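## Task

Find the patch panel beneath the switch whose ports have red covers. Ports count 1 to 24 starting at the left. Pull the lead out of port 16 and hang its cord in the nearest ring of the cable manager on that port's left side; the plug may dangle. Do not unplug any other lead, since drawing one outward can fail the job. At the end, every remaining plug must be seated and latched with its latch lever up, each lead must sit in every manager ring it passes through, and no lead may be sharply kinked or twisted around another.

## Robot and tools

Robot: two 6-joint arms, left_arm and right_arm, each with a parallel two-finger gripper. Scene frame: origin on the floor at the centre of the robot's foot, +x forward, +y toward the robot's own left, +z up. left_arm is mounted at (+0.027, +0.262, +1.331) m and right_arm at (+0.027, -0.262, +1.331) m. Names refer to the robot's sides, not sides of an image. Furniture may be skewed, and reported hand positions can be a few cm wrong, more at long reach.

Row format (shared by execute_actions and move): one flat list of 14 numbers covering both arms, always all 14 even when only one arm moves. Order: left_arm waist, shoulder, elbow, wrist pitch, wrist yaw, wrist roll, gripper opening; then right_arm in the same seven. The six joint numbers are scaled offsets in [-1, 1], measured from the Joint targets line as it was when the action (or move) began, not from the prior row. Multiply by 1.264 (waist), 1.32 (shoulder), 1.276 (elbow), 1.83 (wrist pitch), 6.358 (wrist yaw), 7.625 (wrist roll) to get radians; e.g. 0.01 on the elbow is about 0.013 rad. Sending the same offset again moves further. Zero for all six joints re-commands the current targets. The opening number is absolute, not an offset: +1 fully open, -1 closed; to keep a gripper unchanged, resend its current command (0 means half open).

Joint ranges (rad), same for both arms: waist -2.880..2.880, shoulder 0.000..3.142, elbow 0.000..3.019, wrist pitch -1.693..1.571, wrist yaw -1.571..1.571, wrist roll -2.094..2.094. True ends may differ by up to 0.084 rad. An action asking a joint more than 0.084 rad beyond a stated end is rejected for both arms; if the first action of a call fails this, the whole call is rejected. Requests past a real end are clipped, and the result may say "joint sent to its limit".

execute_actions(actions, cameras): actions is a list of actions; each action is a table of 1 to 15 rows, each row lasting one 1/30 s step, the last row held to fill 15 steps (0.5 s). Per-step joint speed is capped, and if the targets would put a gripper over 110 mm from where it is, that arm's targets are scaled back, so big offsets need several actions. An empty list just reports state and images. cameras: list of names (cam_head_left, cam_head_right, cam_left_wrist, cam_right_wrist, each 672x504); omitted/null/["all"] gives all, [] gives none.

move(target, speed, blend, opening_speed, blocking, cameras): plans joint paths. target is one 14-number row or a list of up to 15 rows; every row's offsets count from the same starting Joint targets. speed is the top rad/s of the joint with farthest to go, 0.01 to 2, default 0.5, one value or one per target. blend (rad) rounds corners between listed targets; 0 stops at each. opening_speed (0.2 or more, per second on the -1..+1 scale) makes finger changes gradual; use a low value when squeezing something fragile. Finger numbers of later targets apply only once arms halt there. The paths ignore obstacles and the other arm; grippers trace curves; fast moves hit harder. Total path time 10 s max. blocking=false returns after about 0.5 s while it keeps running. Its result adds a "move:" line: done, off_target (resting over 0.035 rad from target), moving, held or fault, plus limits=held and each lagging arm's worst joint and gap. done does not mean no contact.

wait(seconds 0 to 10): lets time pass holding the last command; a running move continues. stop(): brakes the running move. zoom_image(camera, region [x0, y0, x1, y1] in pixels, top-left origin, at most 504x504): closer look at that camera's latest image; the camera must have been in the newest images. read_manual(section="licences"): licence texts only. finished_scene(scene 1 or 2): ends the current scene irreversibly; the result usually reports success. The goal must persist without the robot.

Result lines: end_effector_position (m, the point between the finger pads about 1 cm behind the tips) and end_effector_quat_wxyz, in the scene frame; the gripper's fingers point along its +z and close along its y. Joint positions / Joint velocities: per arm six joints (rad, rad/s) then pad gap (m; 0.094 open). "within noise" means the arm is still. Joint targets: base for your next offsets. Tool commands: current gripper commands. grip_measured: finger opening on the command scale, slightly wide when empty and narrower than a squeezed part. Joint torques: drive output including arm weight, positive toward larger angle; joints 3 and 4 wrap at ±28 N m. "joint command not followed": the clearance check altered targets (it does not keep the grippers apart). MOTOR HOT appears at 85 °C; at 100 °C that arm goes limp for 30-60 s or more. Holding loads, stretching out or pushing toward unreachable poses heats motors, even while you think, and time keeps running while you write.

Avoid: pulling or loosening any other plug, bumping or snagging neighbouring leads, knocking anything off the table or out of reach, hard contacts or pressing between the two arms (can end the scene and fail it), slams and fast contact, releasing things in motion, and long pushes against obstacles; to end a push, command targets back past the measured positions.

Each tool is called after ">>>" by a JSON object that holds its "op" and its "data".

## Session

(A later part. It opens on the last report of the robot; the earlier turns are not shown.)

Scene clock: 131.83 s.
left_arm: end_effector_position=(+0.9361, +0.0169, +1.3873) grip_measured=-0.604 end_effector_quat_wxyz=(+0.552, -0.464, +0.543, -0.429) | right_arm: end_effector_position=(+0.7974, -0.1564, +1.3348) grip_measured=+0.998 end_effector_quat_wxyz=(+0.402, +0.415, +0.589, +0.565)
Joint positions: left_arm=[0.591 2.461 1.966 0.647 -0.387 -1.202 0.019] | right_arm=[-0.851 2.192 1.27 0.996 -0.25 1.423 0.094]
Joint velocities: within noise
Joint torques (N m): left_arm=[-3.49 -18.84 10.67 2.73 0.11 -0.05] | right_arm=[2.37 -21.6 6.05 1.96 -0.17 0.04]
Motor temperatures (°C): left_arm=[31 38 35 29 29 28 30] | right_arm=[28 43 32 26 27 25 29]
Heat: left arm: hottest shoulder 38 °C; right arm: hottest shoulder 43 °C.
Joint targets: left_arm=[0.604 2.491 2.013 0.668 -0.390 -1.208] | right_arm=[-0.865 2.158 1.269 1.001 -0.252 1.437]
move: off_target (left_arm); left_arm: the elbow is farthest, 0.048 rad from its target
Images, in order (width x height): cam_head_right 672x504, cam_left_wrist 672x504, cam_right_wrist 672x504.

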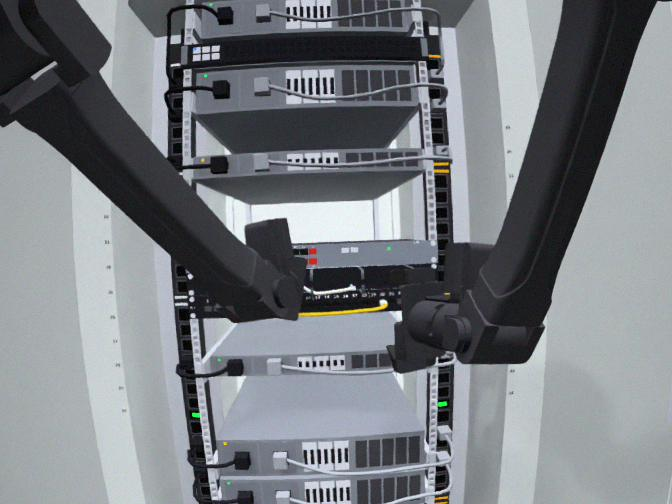

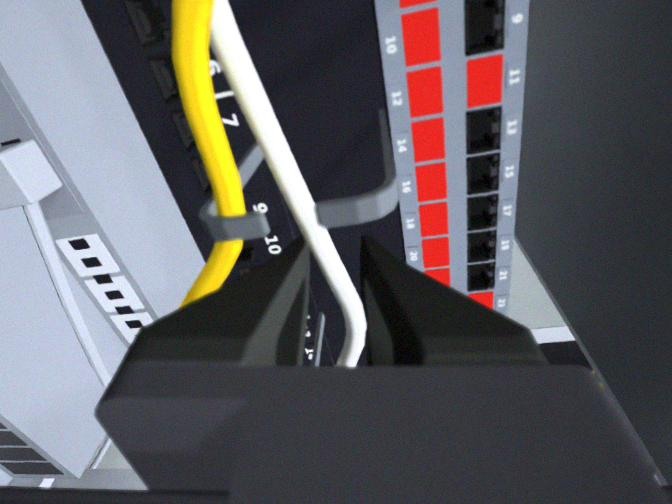

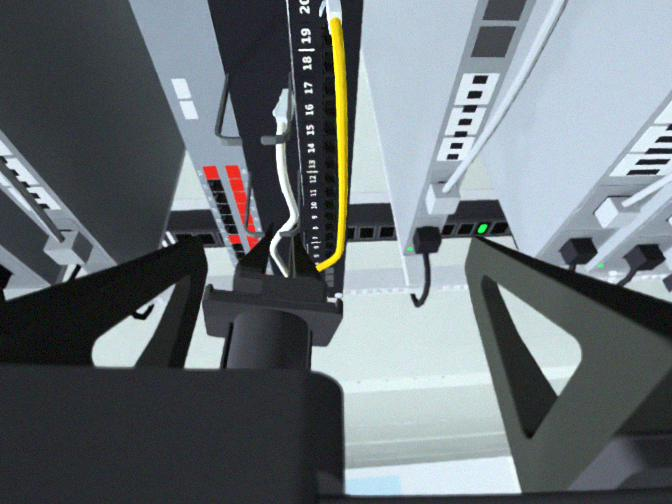

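>>> {"op": "move", "data": {"target": [0,0,0,0,0,0,-0.3,0,0,0,0,0,0,1], "speed": 0.06, "opening_speed": 0.3, "cameras": ["cam_head_right","cam_left_wrist","cam_right_wrist"]}}

>>> {"op": "zoom_image", "data": {"camera": "cam_right_wrist", "region": [230, 80, 350, 280]}}

>>> {"op": "zoom_image", "data": {"camera": "cam_left_wrist", "region": [180, 130, 400, 370]}}

Scene clock: 133.77 s.
left_arm: end_effector_position=(+0.9361, +0.0170, +1.3877) grip_measured=-0.304 end_effector_quat_wxyz=(+0.553, -0.464, +0.543, -0.430) | right_arm: end_effector_position=(+0.7974, -0.1564, +1.3348) grip_measured=+0.998 end_effector_quat_wxyz=(+0.402, +0.415, +0.589, +0.565)
Joint positions: left_arm=[0.591 2.461 1.966 0.649 -0.387 -1.202 0.033] | right_arm=[-0.851 2.192 1.27 0.996 -0.25 1.423 0.094]
Joint velocities: within noise
Joint torques (N m): left_arm=[-3.19 -19.14 10.56 2.52 0.07 -0.1] | right_arm=[2.55 -21.95 6.06 1.98 -0.16 0.04]
Motor temperatures (°C): left_arm=[31 38 35 30 29 28 30] | right_arm=[28 43 32 26 27 25 29]
Heat: left arm: hottest shoulder 38 °C; right arm: hottest shoulder 43 °C.
Joint targets: left_arm=[0.604 2.491 2.013 0.668 -0.390 -1.208] | right_arm=[-0.865 2.158 1.269 1.001 -0.252 1.437]
move: off_target (left_arm); left_arm: the elbow is farthest, 0.047 rad from its target
Images, in order (width x height): cam_head_right 672x504, cam_left_wrist 672x504, cam_right_wrist 672x504.

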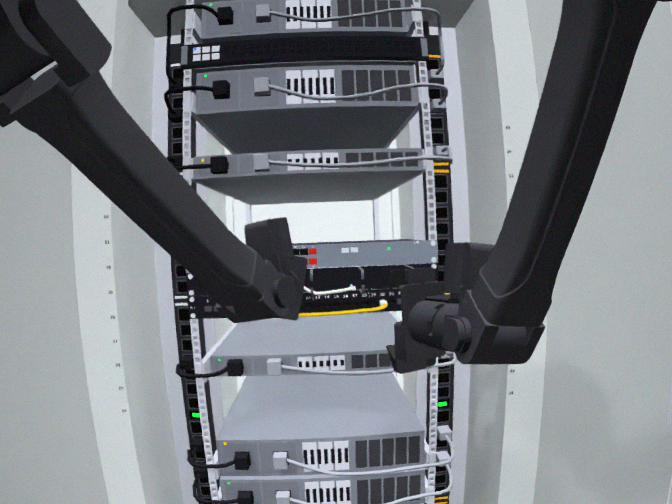

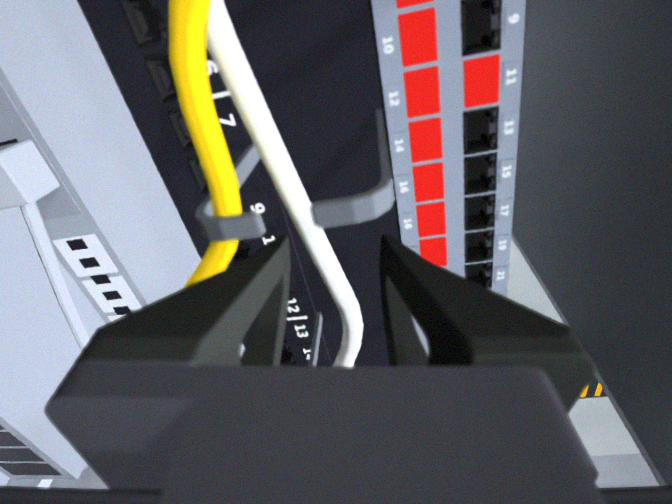

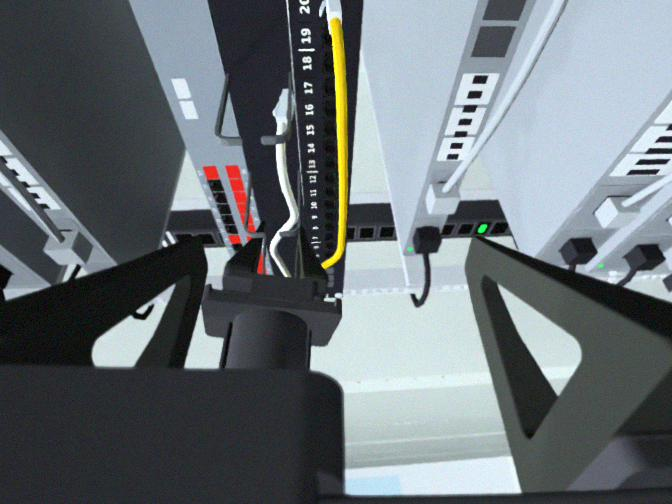

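Scaled by 2.520 from the camera's 672x504 image, which has a finer 960x720 frame.

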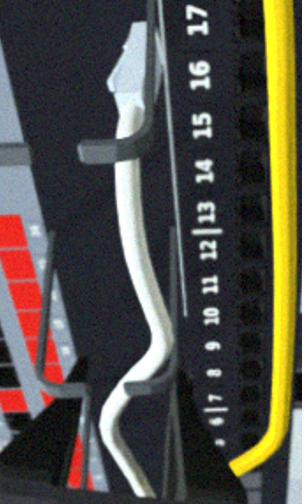

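Scaled by 2.100 from the camera's 672x504 image, which has a finer 960x720 frame.

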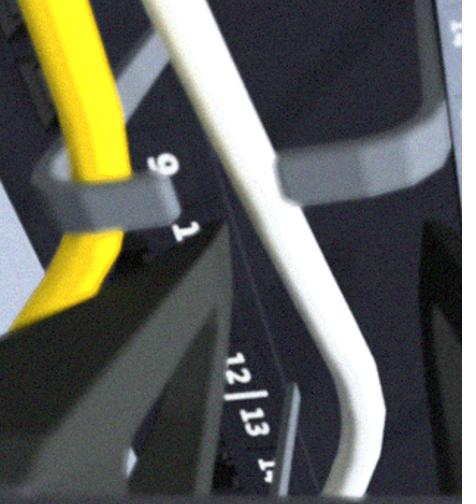

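>>> {"op": "move", "data": {"target": [-0.027,-0.060,-0.0964,0.0175,0.0019,0,-0.3,0,0,0,0,0,0,1], "speed": 0.1}}

Scene clock: 137.97 s.
left_arm: end_effector_position=(+0.9211, +0.0078, +1.3937) grip_measured=-0.303 end_effector_quat_wxyz=(+0.548, -0.459, +0.546, -0.436) | right_arm: end_effector_position=(+0.7974, -0.1564, +1.3348) grip_measured=+0.998 end_effector_quat_wxyz=(+0.402, +0.415, +0.589, +0.565)
Joint positions: left_arm=[0.576 2.424 1.899 0.679 -0.381 -1.202 0.033] | right_arm=[-0.851 2.192 1.27 0.996 -0.25 1.423 0.094]
Joint velocities: within noise
Joint torques (N m): left_arm=[-4.78 -21.54 6.43 2.73 0.31 -0.06] | right_arm=[2.55 -22.01 6.02 1.98 -0.17 0.04]
Motor temperatures (°C): left_arm=[31 39 35 30 29 28 29] | right_arm=[28 43 32 26 27 25 29]
Heat: left arm: hottest shoulder 39 °C; right arm: hottest shoulder 43 °C.
Joint targets: left_arm=[0.570 2.412 1.891 0.700 -0.378 -1.208] | right_arm=[-0.865 2.158 1.269 1.001 -0.252 1.437]
move: done

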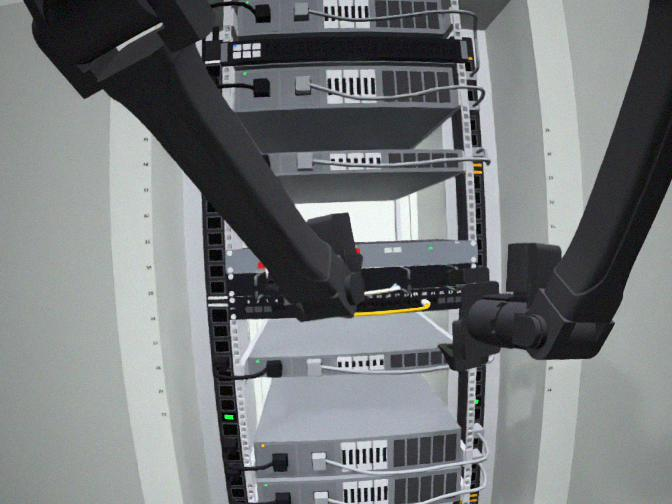

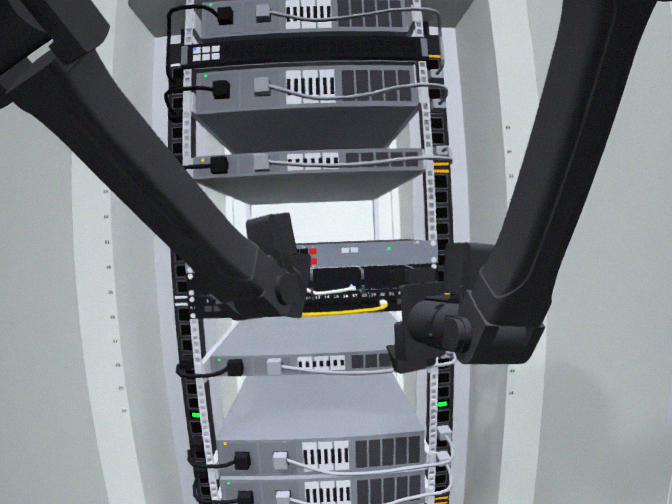

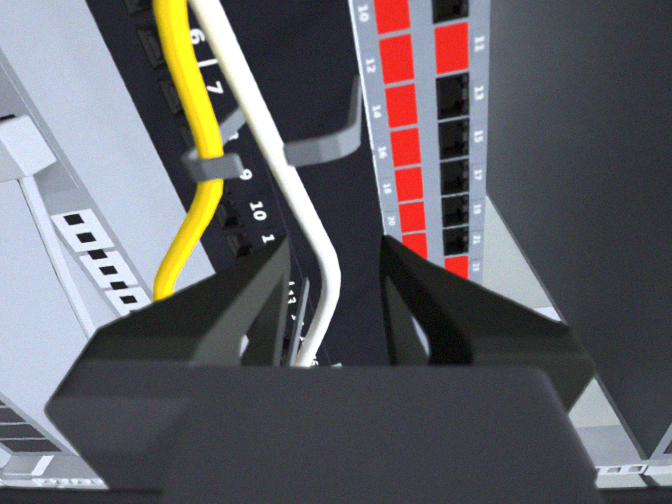

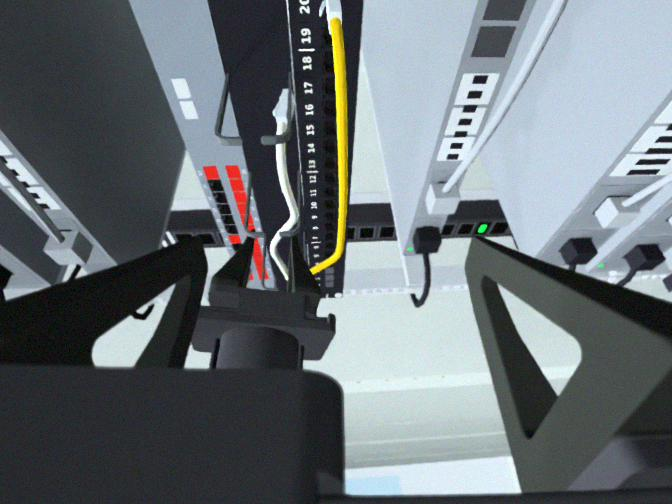

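>>> {"op": "zoom_image", "data": {"camera": "cam_right_wrist", "region": [200, 60, 370, 300]}}

>>> {"op": "zoom_image", "data": {"camera": "cam_left_wrist", "region": [140, 0, 400, 380]}}

Scaled by 2.100 from the camera's 672x504 image, which has a finer 960x720 frame.

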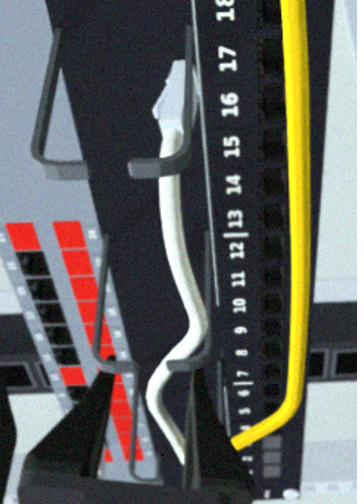

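Scaled by 1.326 from the camera's 672x504 image, which has a finer 960x720 frame.

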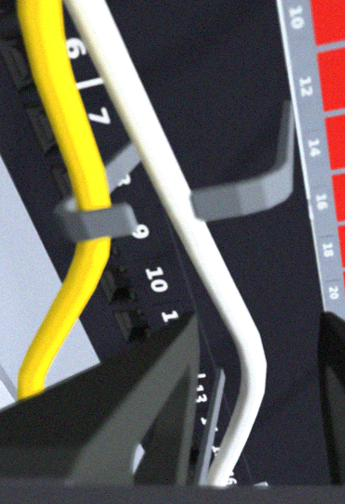

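>>> {"op": "move", "data": {"target": [[-0.007,-0.034,-0.0815,0.0322,0.0017,0,-0.3,0,0,0,0,0,0,1],[-0.0165,-0.043,-0.1168,0.0541,0.0028,0,-0.3,0,0,0,0,0,0,1]], "speed": 0.12, "blend": 0.02}}

Scene clock: 140.07 s.
left_arm: end_effector_position=(+0.8849, -0.0028, +1.3882) grip_measured=-0.303 end_effector_quat_wxyz=(+0.541, -0.448, +0.552, -0.450) | right_arm: end_effector_position=(+0.7974, -0.1564, +1.3348) grip_measured=+0.998 end_effector_quat_wxyz=(+0.402, +0.415, +0.589, +0.565)
Joint positions: left_arm=[0.555 2.369 1.749 0.777 -0.364 -1.202 0.033] | right_arm=[-0.851 2.192 1.27 0.996 -0.25 1.423 0.094]
Joint velocities: within noise
Joint torques (N m): left_arm=[-5.07 -20.54 5.89 2.82 0.39 -0.1] | right_arm=[2.49 -21.83 6.04 1.95 -0.16 0.04]
Motor temperatures (°C): left_arm=[31 39 35 30 29 28 29] | right_arm=[28 43 32 26 27 25 29]
Heat: left arm: hottest shoulder 39 °C; right arm: hottest shoulder 43 °C.
Joint targets: left_arm=[0.549 2.355 1.741 0.799 -0.361 -1.208] | right_arm=[-0.865 2.158 1.269 1.001 -0.252 1.437]
move: done

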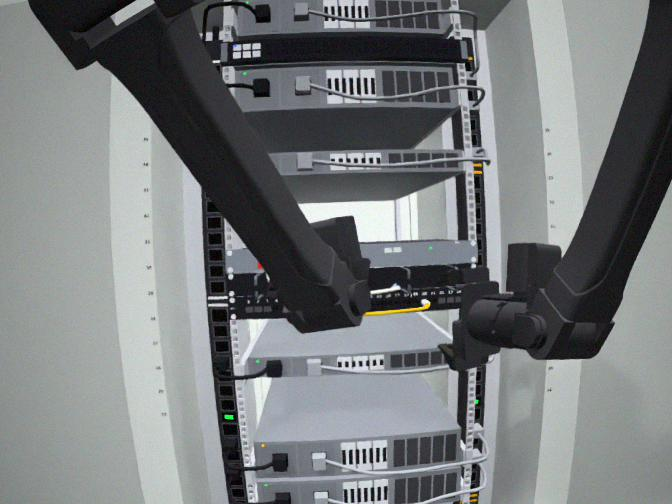

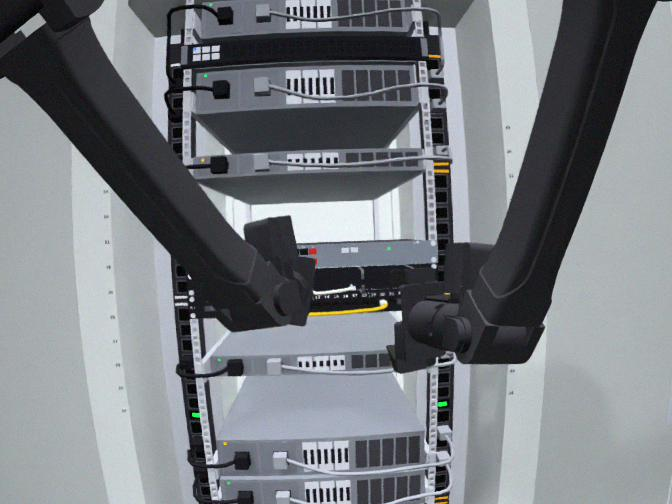

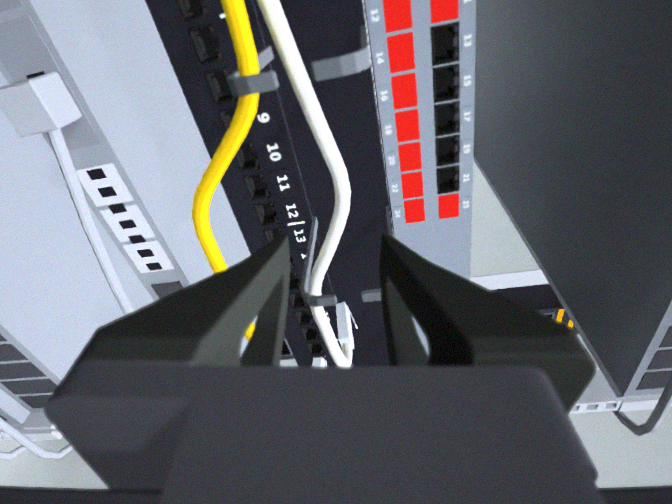

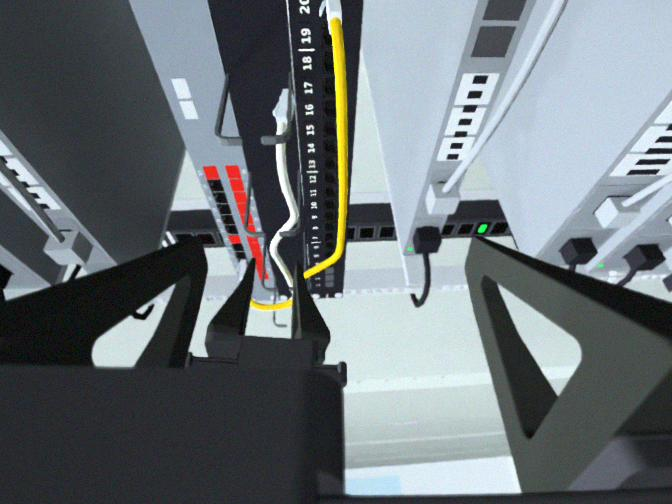

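>>> {"op": "move", "data": {"target": [-0.0348,-0.1008,-0.239,0.0918,-0.0063,0,-0.3,0,0,0,0,0,0,1], "speed": 0.4}}

>>> {"op": "zoom_image", "data": {"camera": "cam_left_wrist", "region": [140, 0, 400, 380]}}

>>> {"op": "zoom_image", "data": {"camera": "cam_right_wrist", "region": [200, 60, 370, 340]}}

Scene clock: 142.13 s.
left_arm: end_effector_position=(+0.8048, -0.0033, +1.3914) grip_measured=-0.303 end_effector_quat_wxyz=(+0.537, -0.447, +0.553, -0.453) | right_arm: end_effector_position=(+0.7974, -0.1564, +1.3348) grip_measured=+0.998 end_effector_quat_wxyz=(+0.402, +0.415, +0.589, +0.565)
Joint positions: left_arm=[0.512 2.235 1.445 0.945 -0.397 -1.202 0.033] | right_arm=[-0.851 2.192 1.27 0.996 -0.25 1.423 0.094]
Joint velocities: within noise
Joint torques (N m): left_arm=[-5.6 -18.49 5.33 2.71 0.09 -0.07] | right_arm=[2.55 -21.54 6.04 2 -0.16 0.03]
Motor temperatures (°C): left_arm=[31 39 35 30 29 28 29] | right_arm=[28 43 32 26 27 25 29]
Heat: left arm: hottest shoulder 39 °C; right arm: hottest shoulder 43 °C.
Joint targets: left_arm=[0.505 2.222 1.437 0.967 -0.400 -1.208] | right_arm=[-0.865 2.158 1.269 1.001 -0.252 1.437]
move: done

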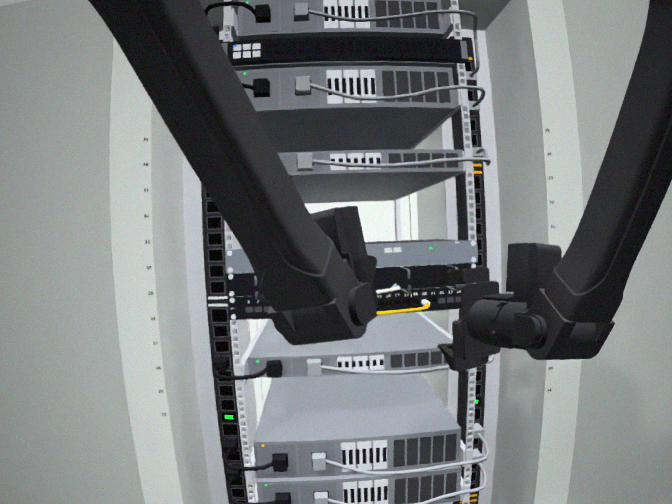

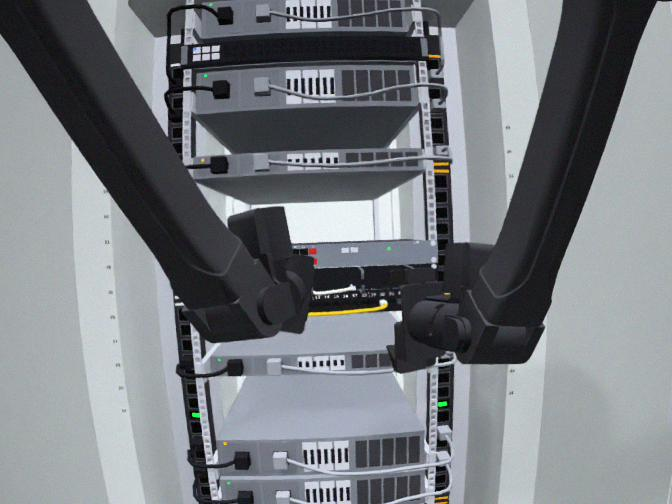

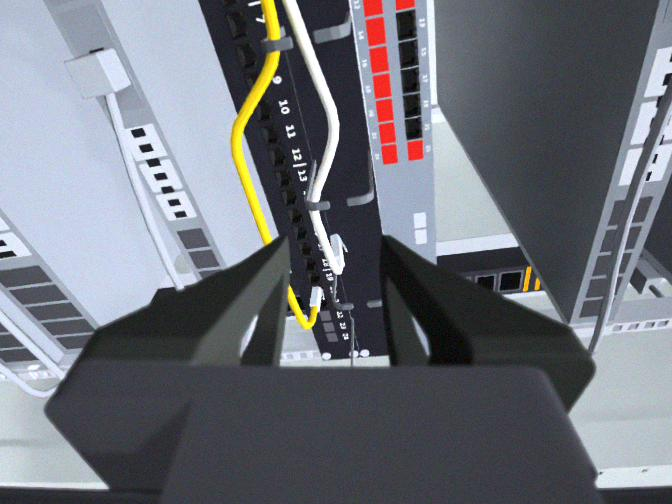

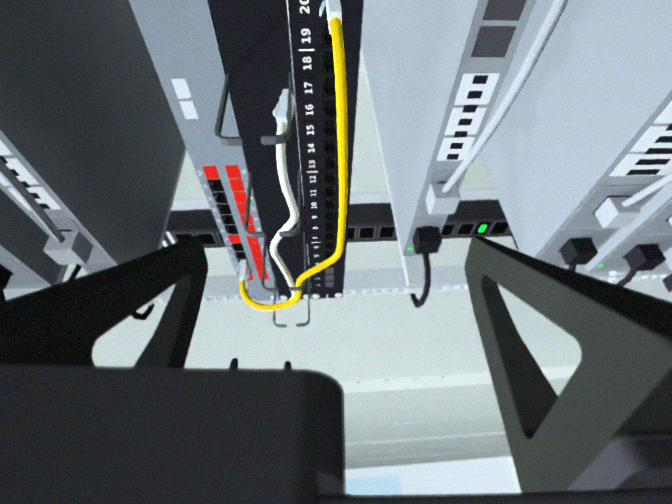

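Scaled by 1.326 from the camera's 672x504 image, which has a finer 960x720 frame.

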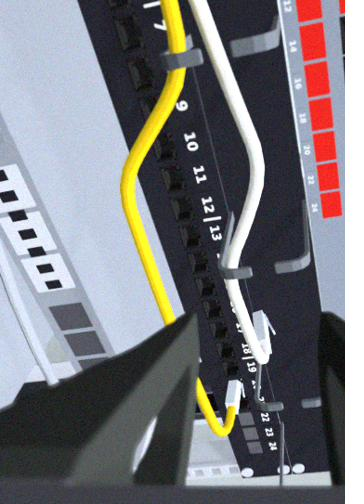

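Scaled by 1.800 from the camera's 672x504 image, which has a finer 960x720 frame.

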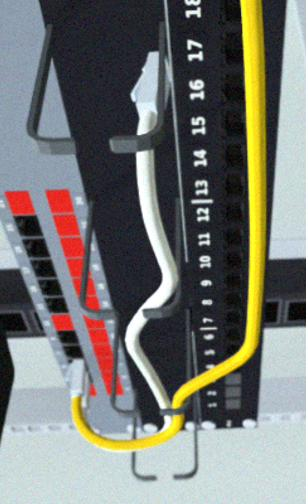

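>>> {"op": "zoom_image", "data": {"camera": "cam_right_wrist", "region": [230, 210, 350, 330]}}

>>> {"op": "zoom_image", "data": {"camera": "cam_left_wrist", "region": [230, 0, 370, 120]}}

>>> {"op": "zoom_image", "data": {"camera": "cam_head_right", "region": [290, 250, 420, 330]}}

Scaled by 4.200 from the camera's 672x504 image, which has a finer 960x720 frame.

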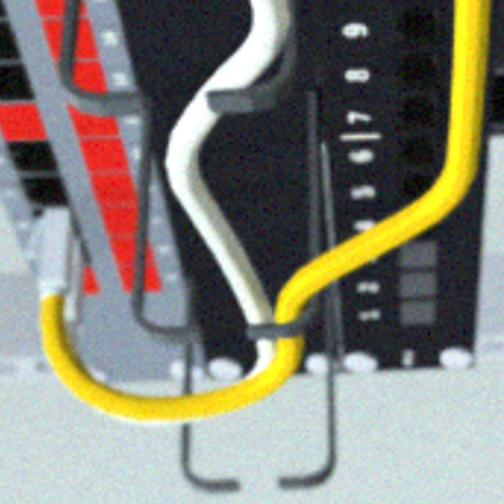

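Scaled by 3.600 from the camera's 672x504 image, which has a finer 960x720 frame.

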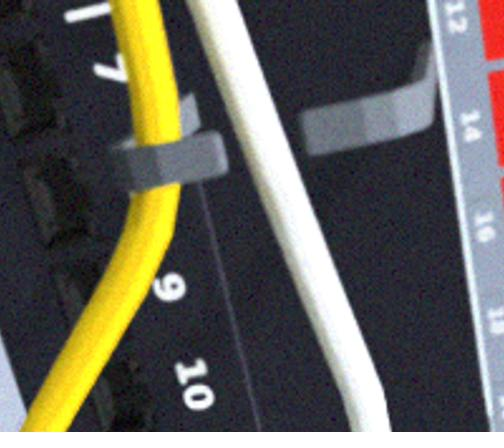

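Scaled by 3.877 from the camera's 672x504 image, which has a finer 960x720 frame.

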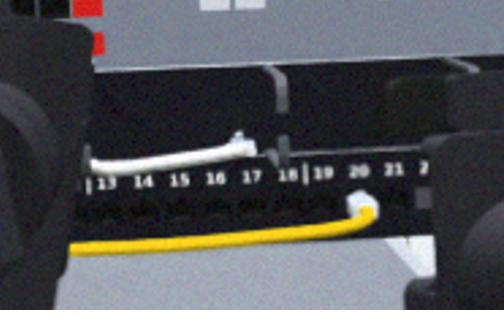

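>>> {"op": "move", "data": {"target": [0.11,-0.04,-0.05,0,0,0,-0.3,0,0,0,0,0,0,1], "speed": 0.4}}

>>> {"op": "zoom_image", "data": {"camera": "cam_left_wrist", "region": [180, 0, 480, 300]}}

Scene clock: 143.87 s.
left_arm: end_effector_position=(+0.8201, +0.1094, +1.3885) grip_measured=-0.303 end_effector_quat_wxyz=(+0.565, -0.483, +0.533, -0.404) | right_arm: end_effector_position=(+0.7974, -0.1564, +1.3348) grip_measured=+0.998 end_effector_quat_wxyz=(+0.402, +0.415, +0.589, +0.565)
Joint positions: left_arm=[0.649 2.178 1.38 0.946 -0.4 -1.202 0.033] | right_arm=[-0.851 2.192 1.27 0.996 -0.25 1.423 0.094]
Joint velocities: within noise
Joint torques (N m): left_arm=[-3.96 -17.9 5.04 2.8 0.14 -0.07] | right_arm=[2.49 -21.66 6.05 1.94 -0.16 0.04]
Motor temperatures (°C): left_arm=[31 39 35 30 29 28 29] | right_arm=[28 43 32 26 27 25 29]
Heat: left arm: hottest shoulder 39 °C; right arm: hottest shoulder 43 °C.
Joint targets: left_arm=[0.644 2.169 1.373 0.967 -0.401 -1.208] | right_arm=[-0.865 2.158 1.269 1.001 -0.252 1.437]
move: done

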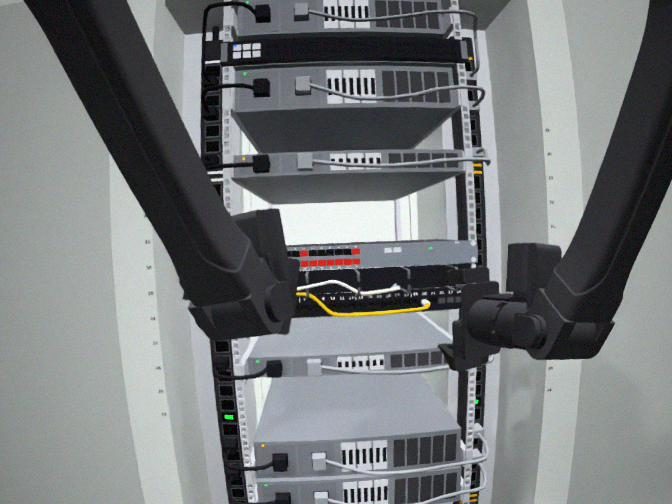

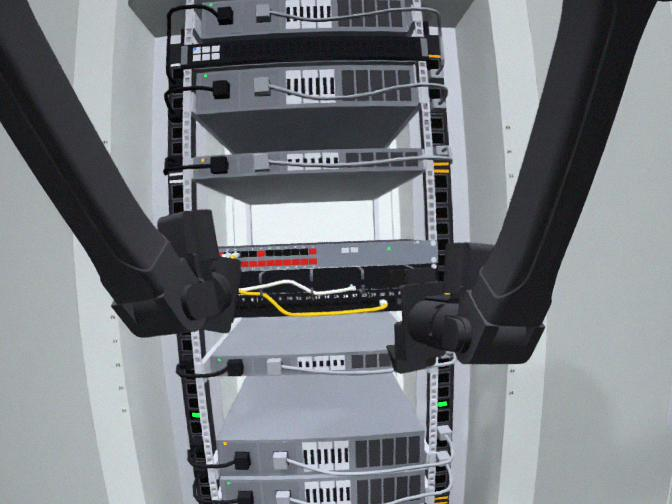

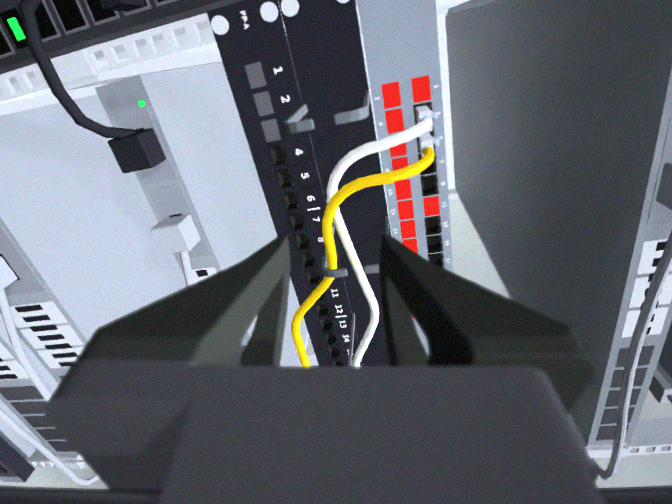

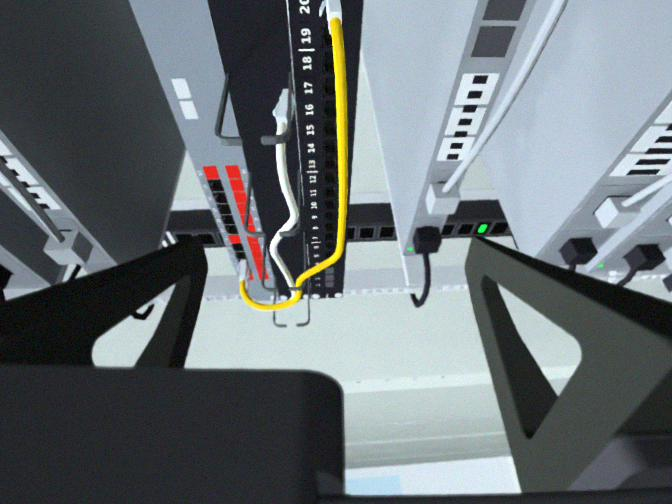

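Scaled by 1.680 from the camera's 672x504 image, which has a finer 960x720 frame.

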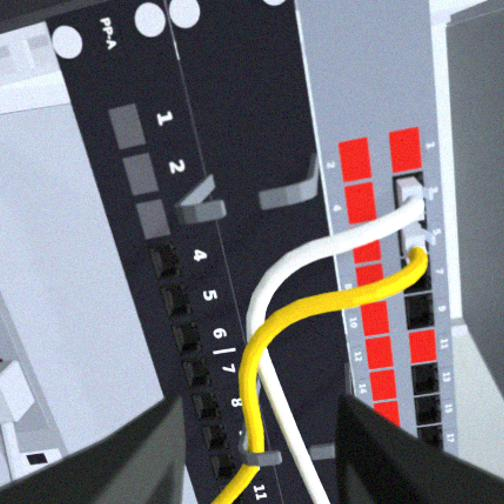

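>>> {"op": "zoom_image", "data": {"camera": "cam_right_wrist", "region": [250, 190, 320, 250]}}

>>> {"op": "zoom_image", "data": {"camera": "cam_head_right", "region": [220, 260, 340, 330]}}

>>> {"op": "zoom_image", "data": {"camera": "cam_head_left", "region": [290, 260, 410, 330]}}

Scaled by 7.200 from the camera's 672x504 image, which has a finer 960x720 frame.

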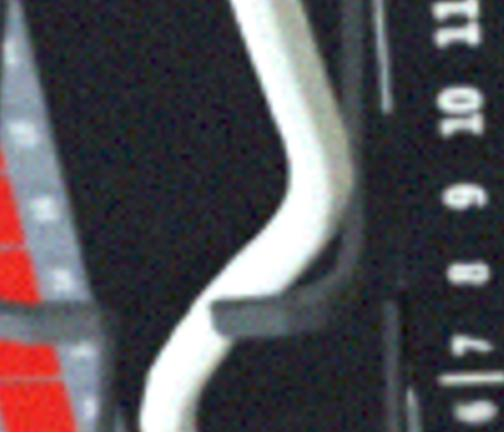

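Scaled by 4.200 from the camera's 672x504 image, which has a finer 960x720 frame.

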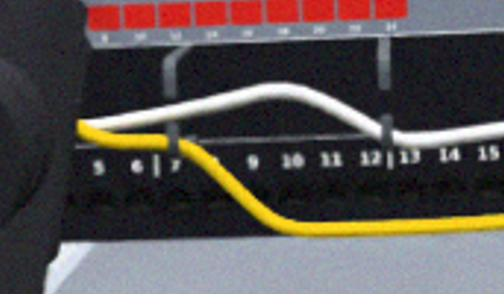

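Scaled by 4.200 from the camera's 672x504 image, which has a finer 960x720 frame.

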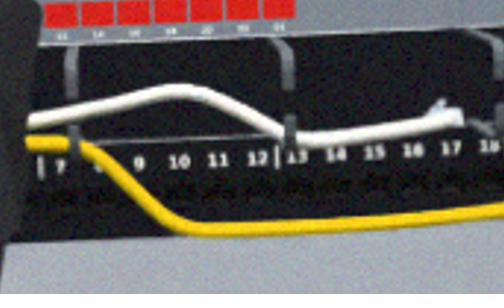

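>>> {"op": "zoom_image", "data": {"camera": "cam_head_left", "region": [380, 270, 460, 330]}}

>>> {"op": "zoom_image", "data": {"camera": "cam_left_wrist", "region": [380, 70, 460, 180]}}

>>> {"op": "zoom_image", "data": {"camera": "cam_right_wrist", "region": [250, 0, 370, 140]}}

Scaled by 6.300 from the camera's 672x504 image, which has a finer 960x720 frame.

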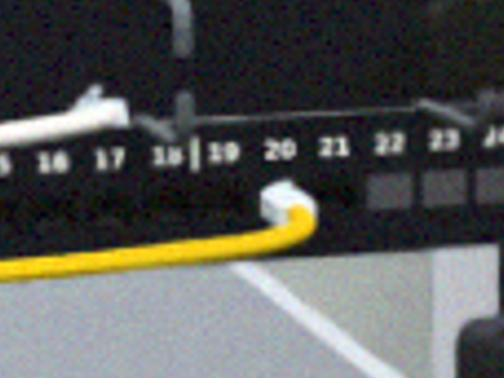

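Scaled by 4.582 from the camera's 672x504 image, which has a finer 960x720 frame.

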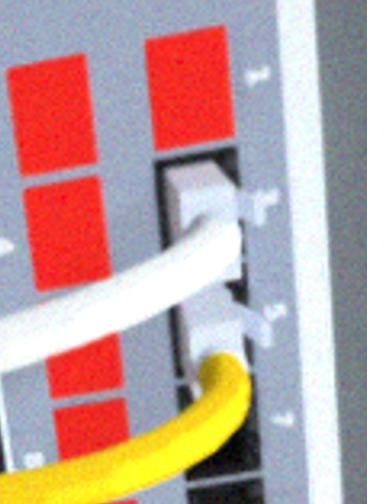

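Scaled by 3.600 from the camera's 672x504 image, which has a finer 960x720 frame.

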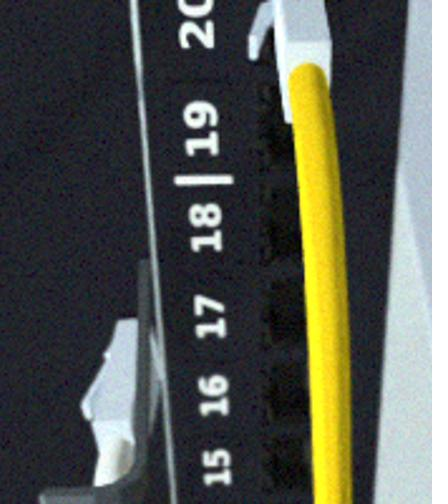

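>>> {"op": "finished_scene", "data": {"scene": 1}}

The scene is finished: the task was done.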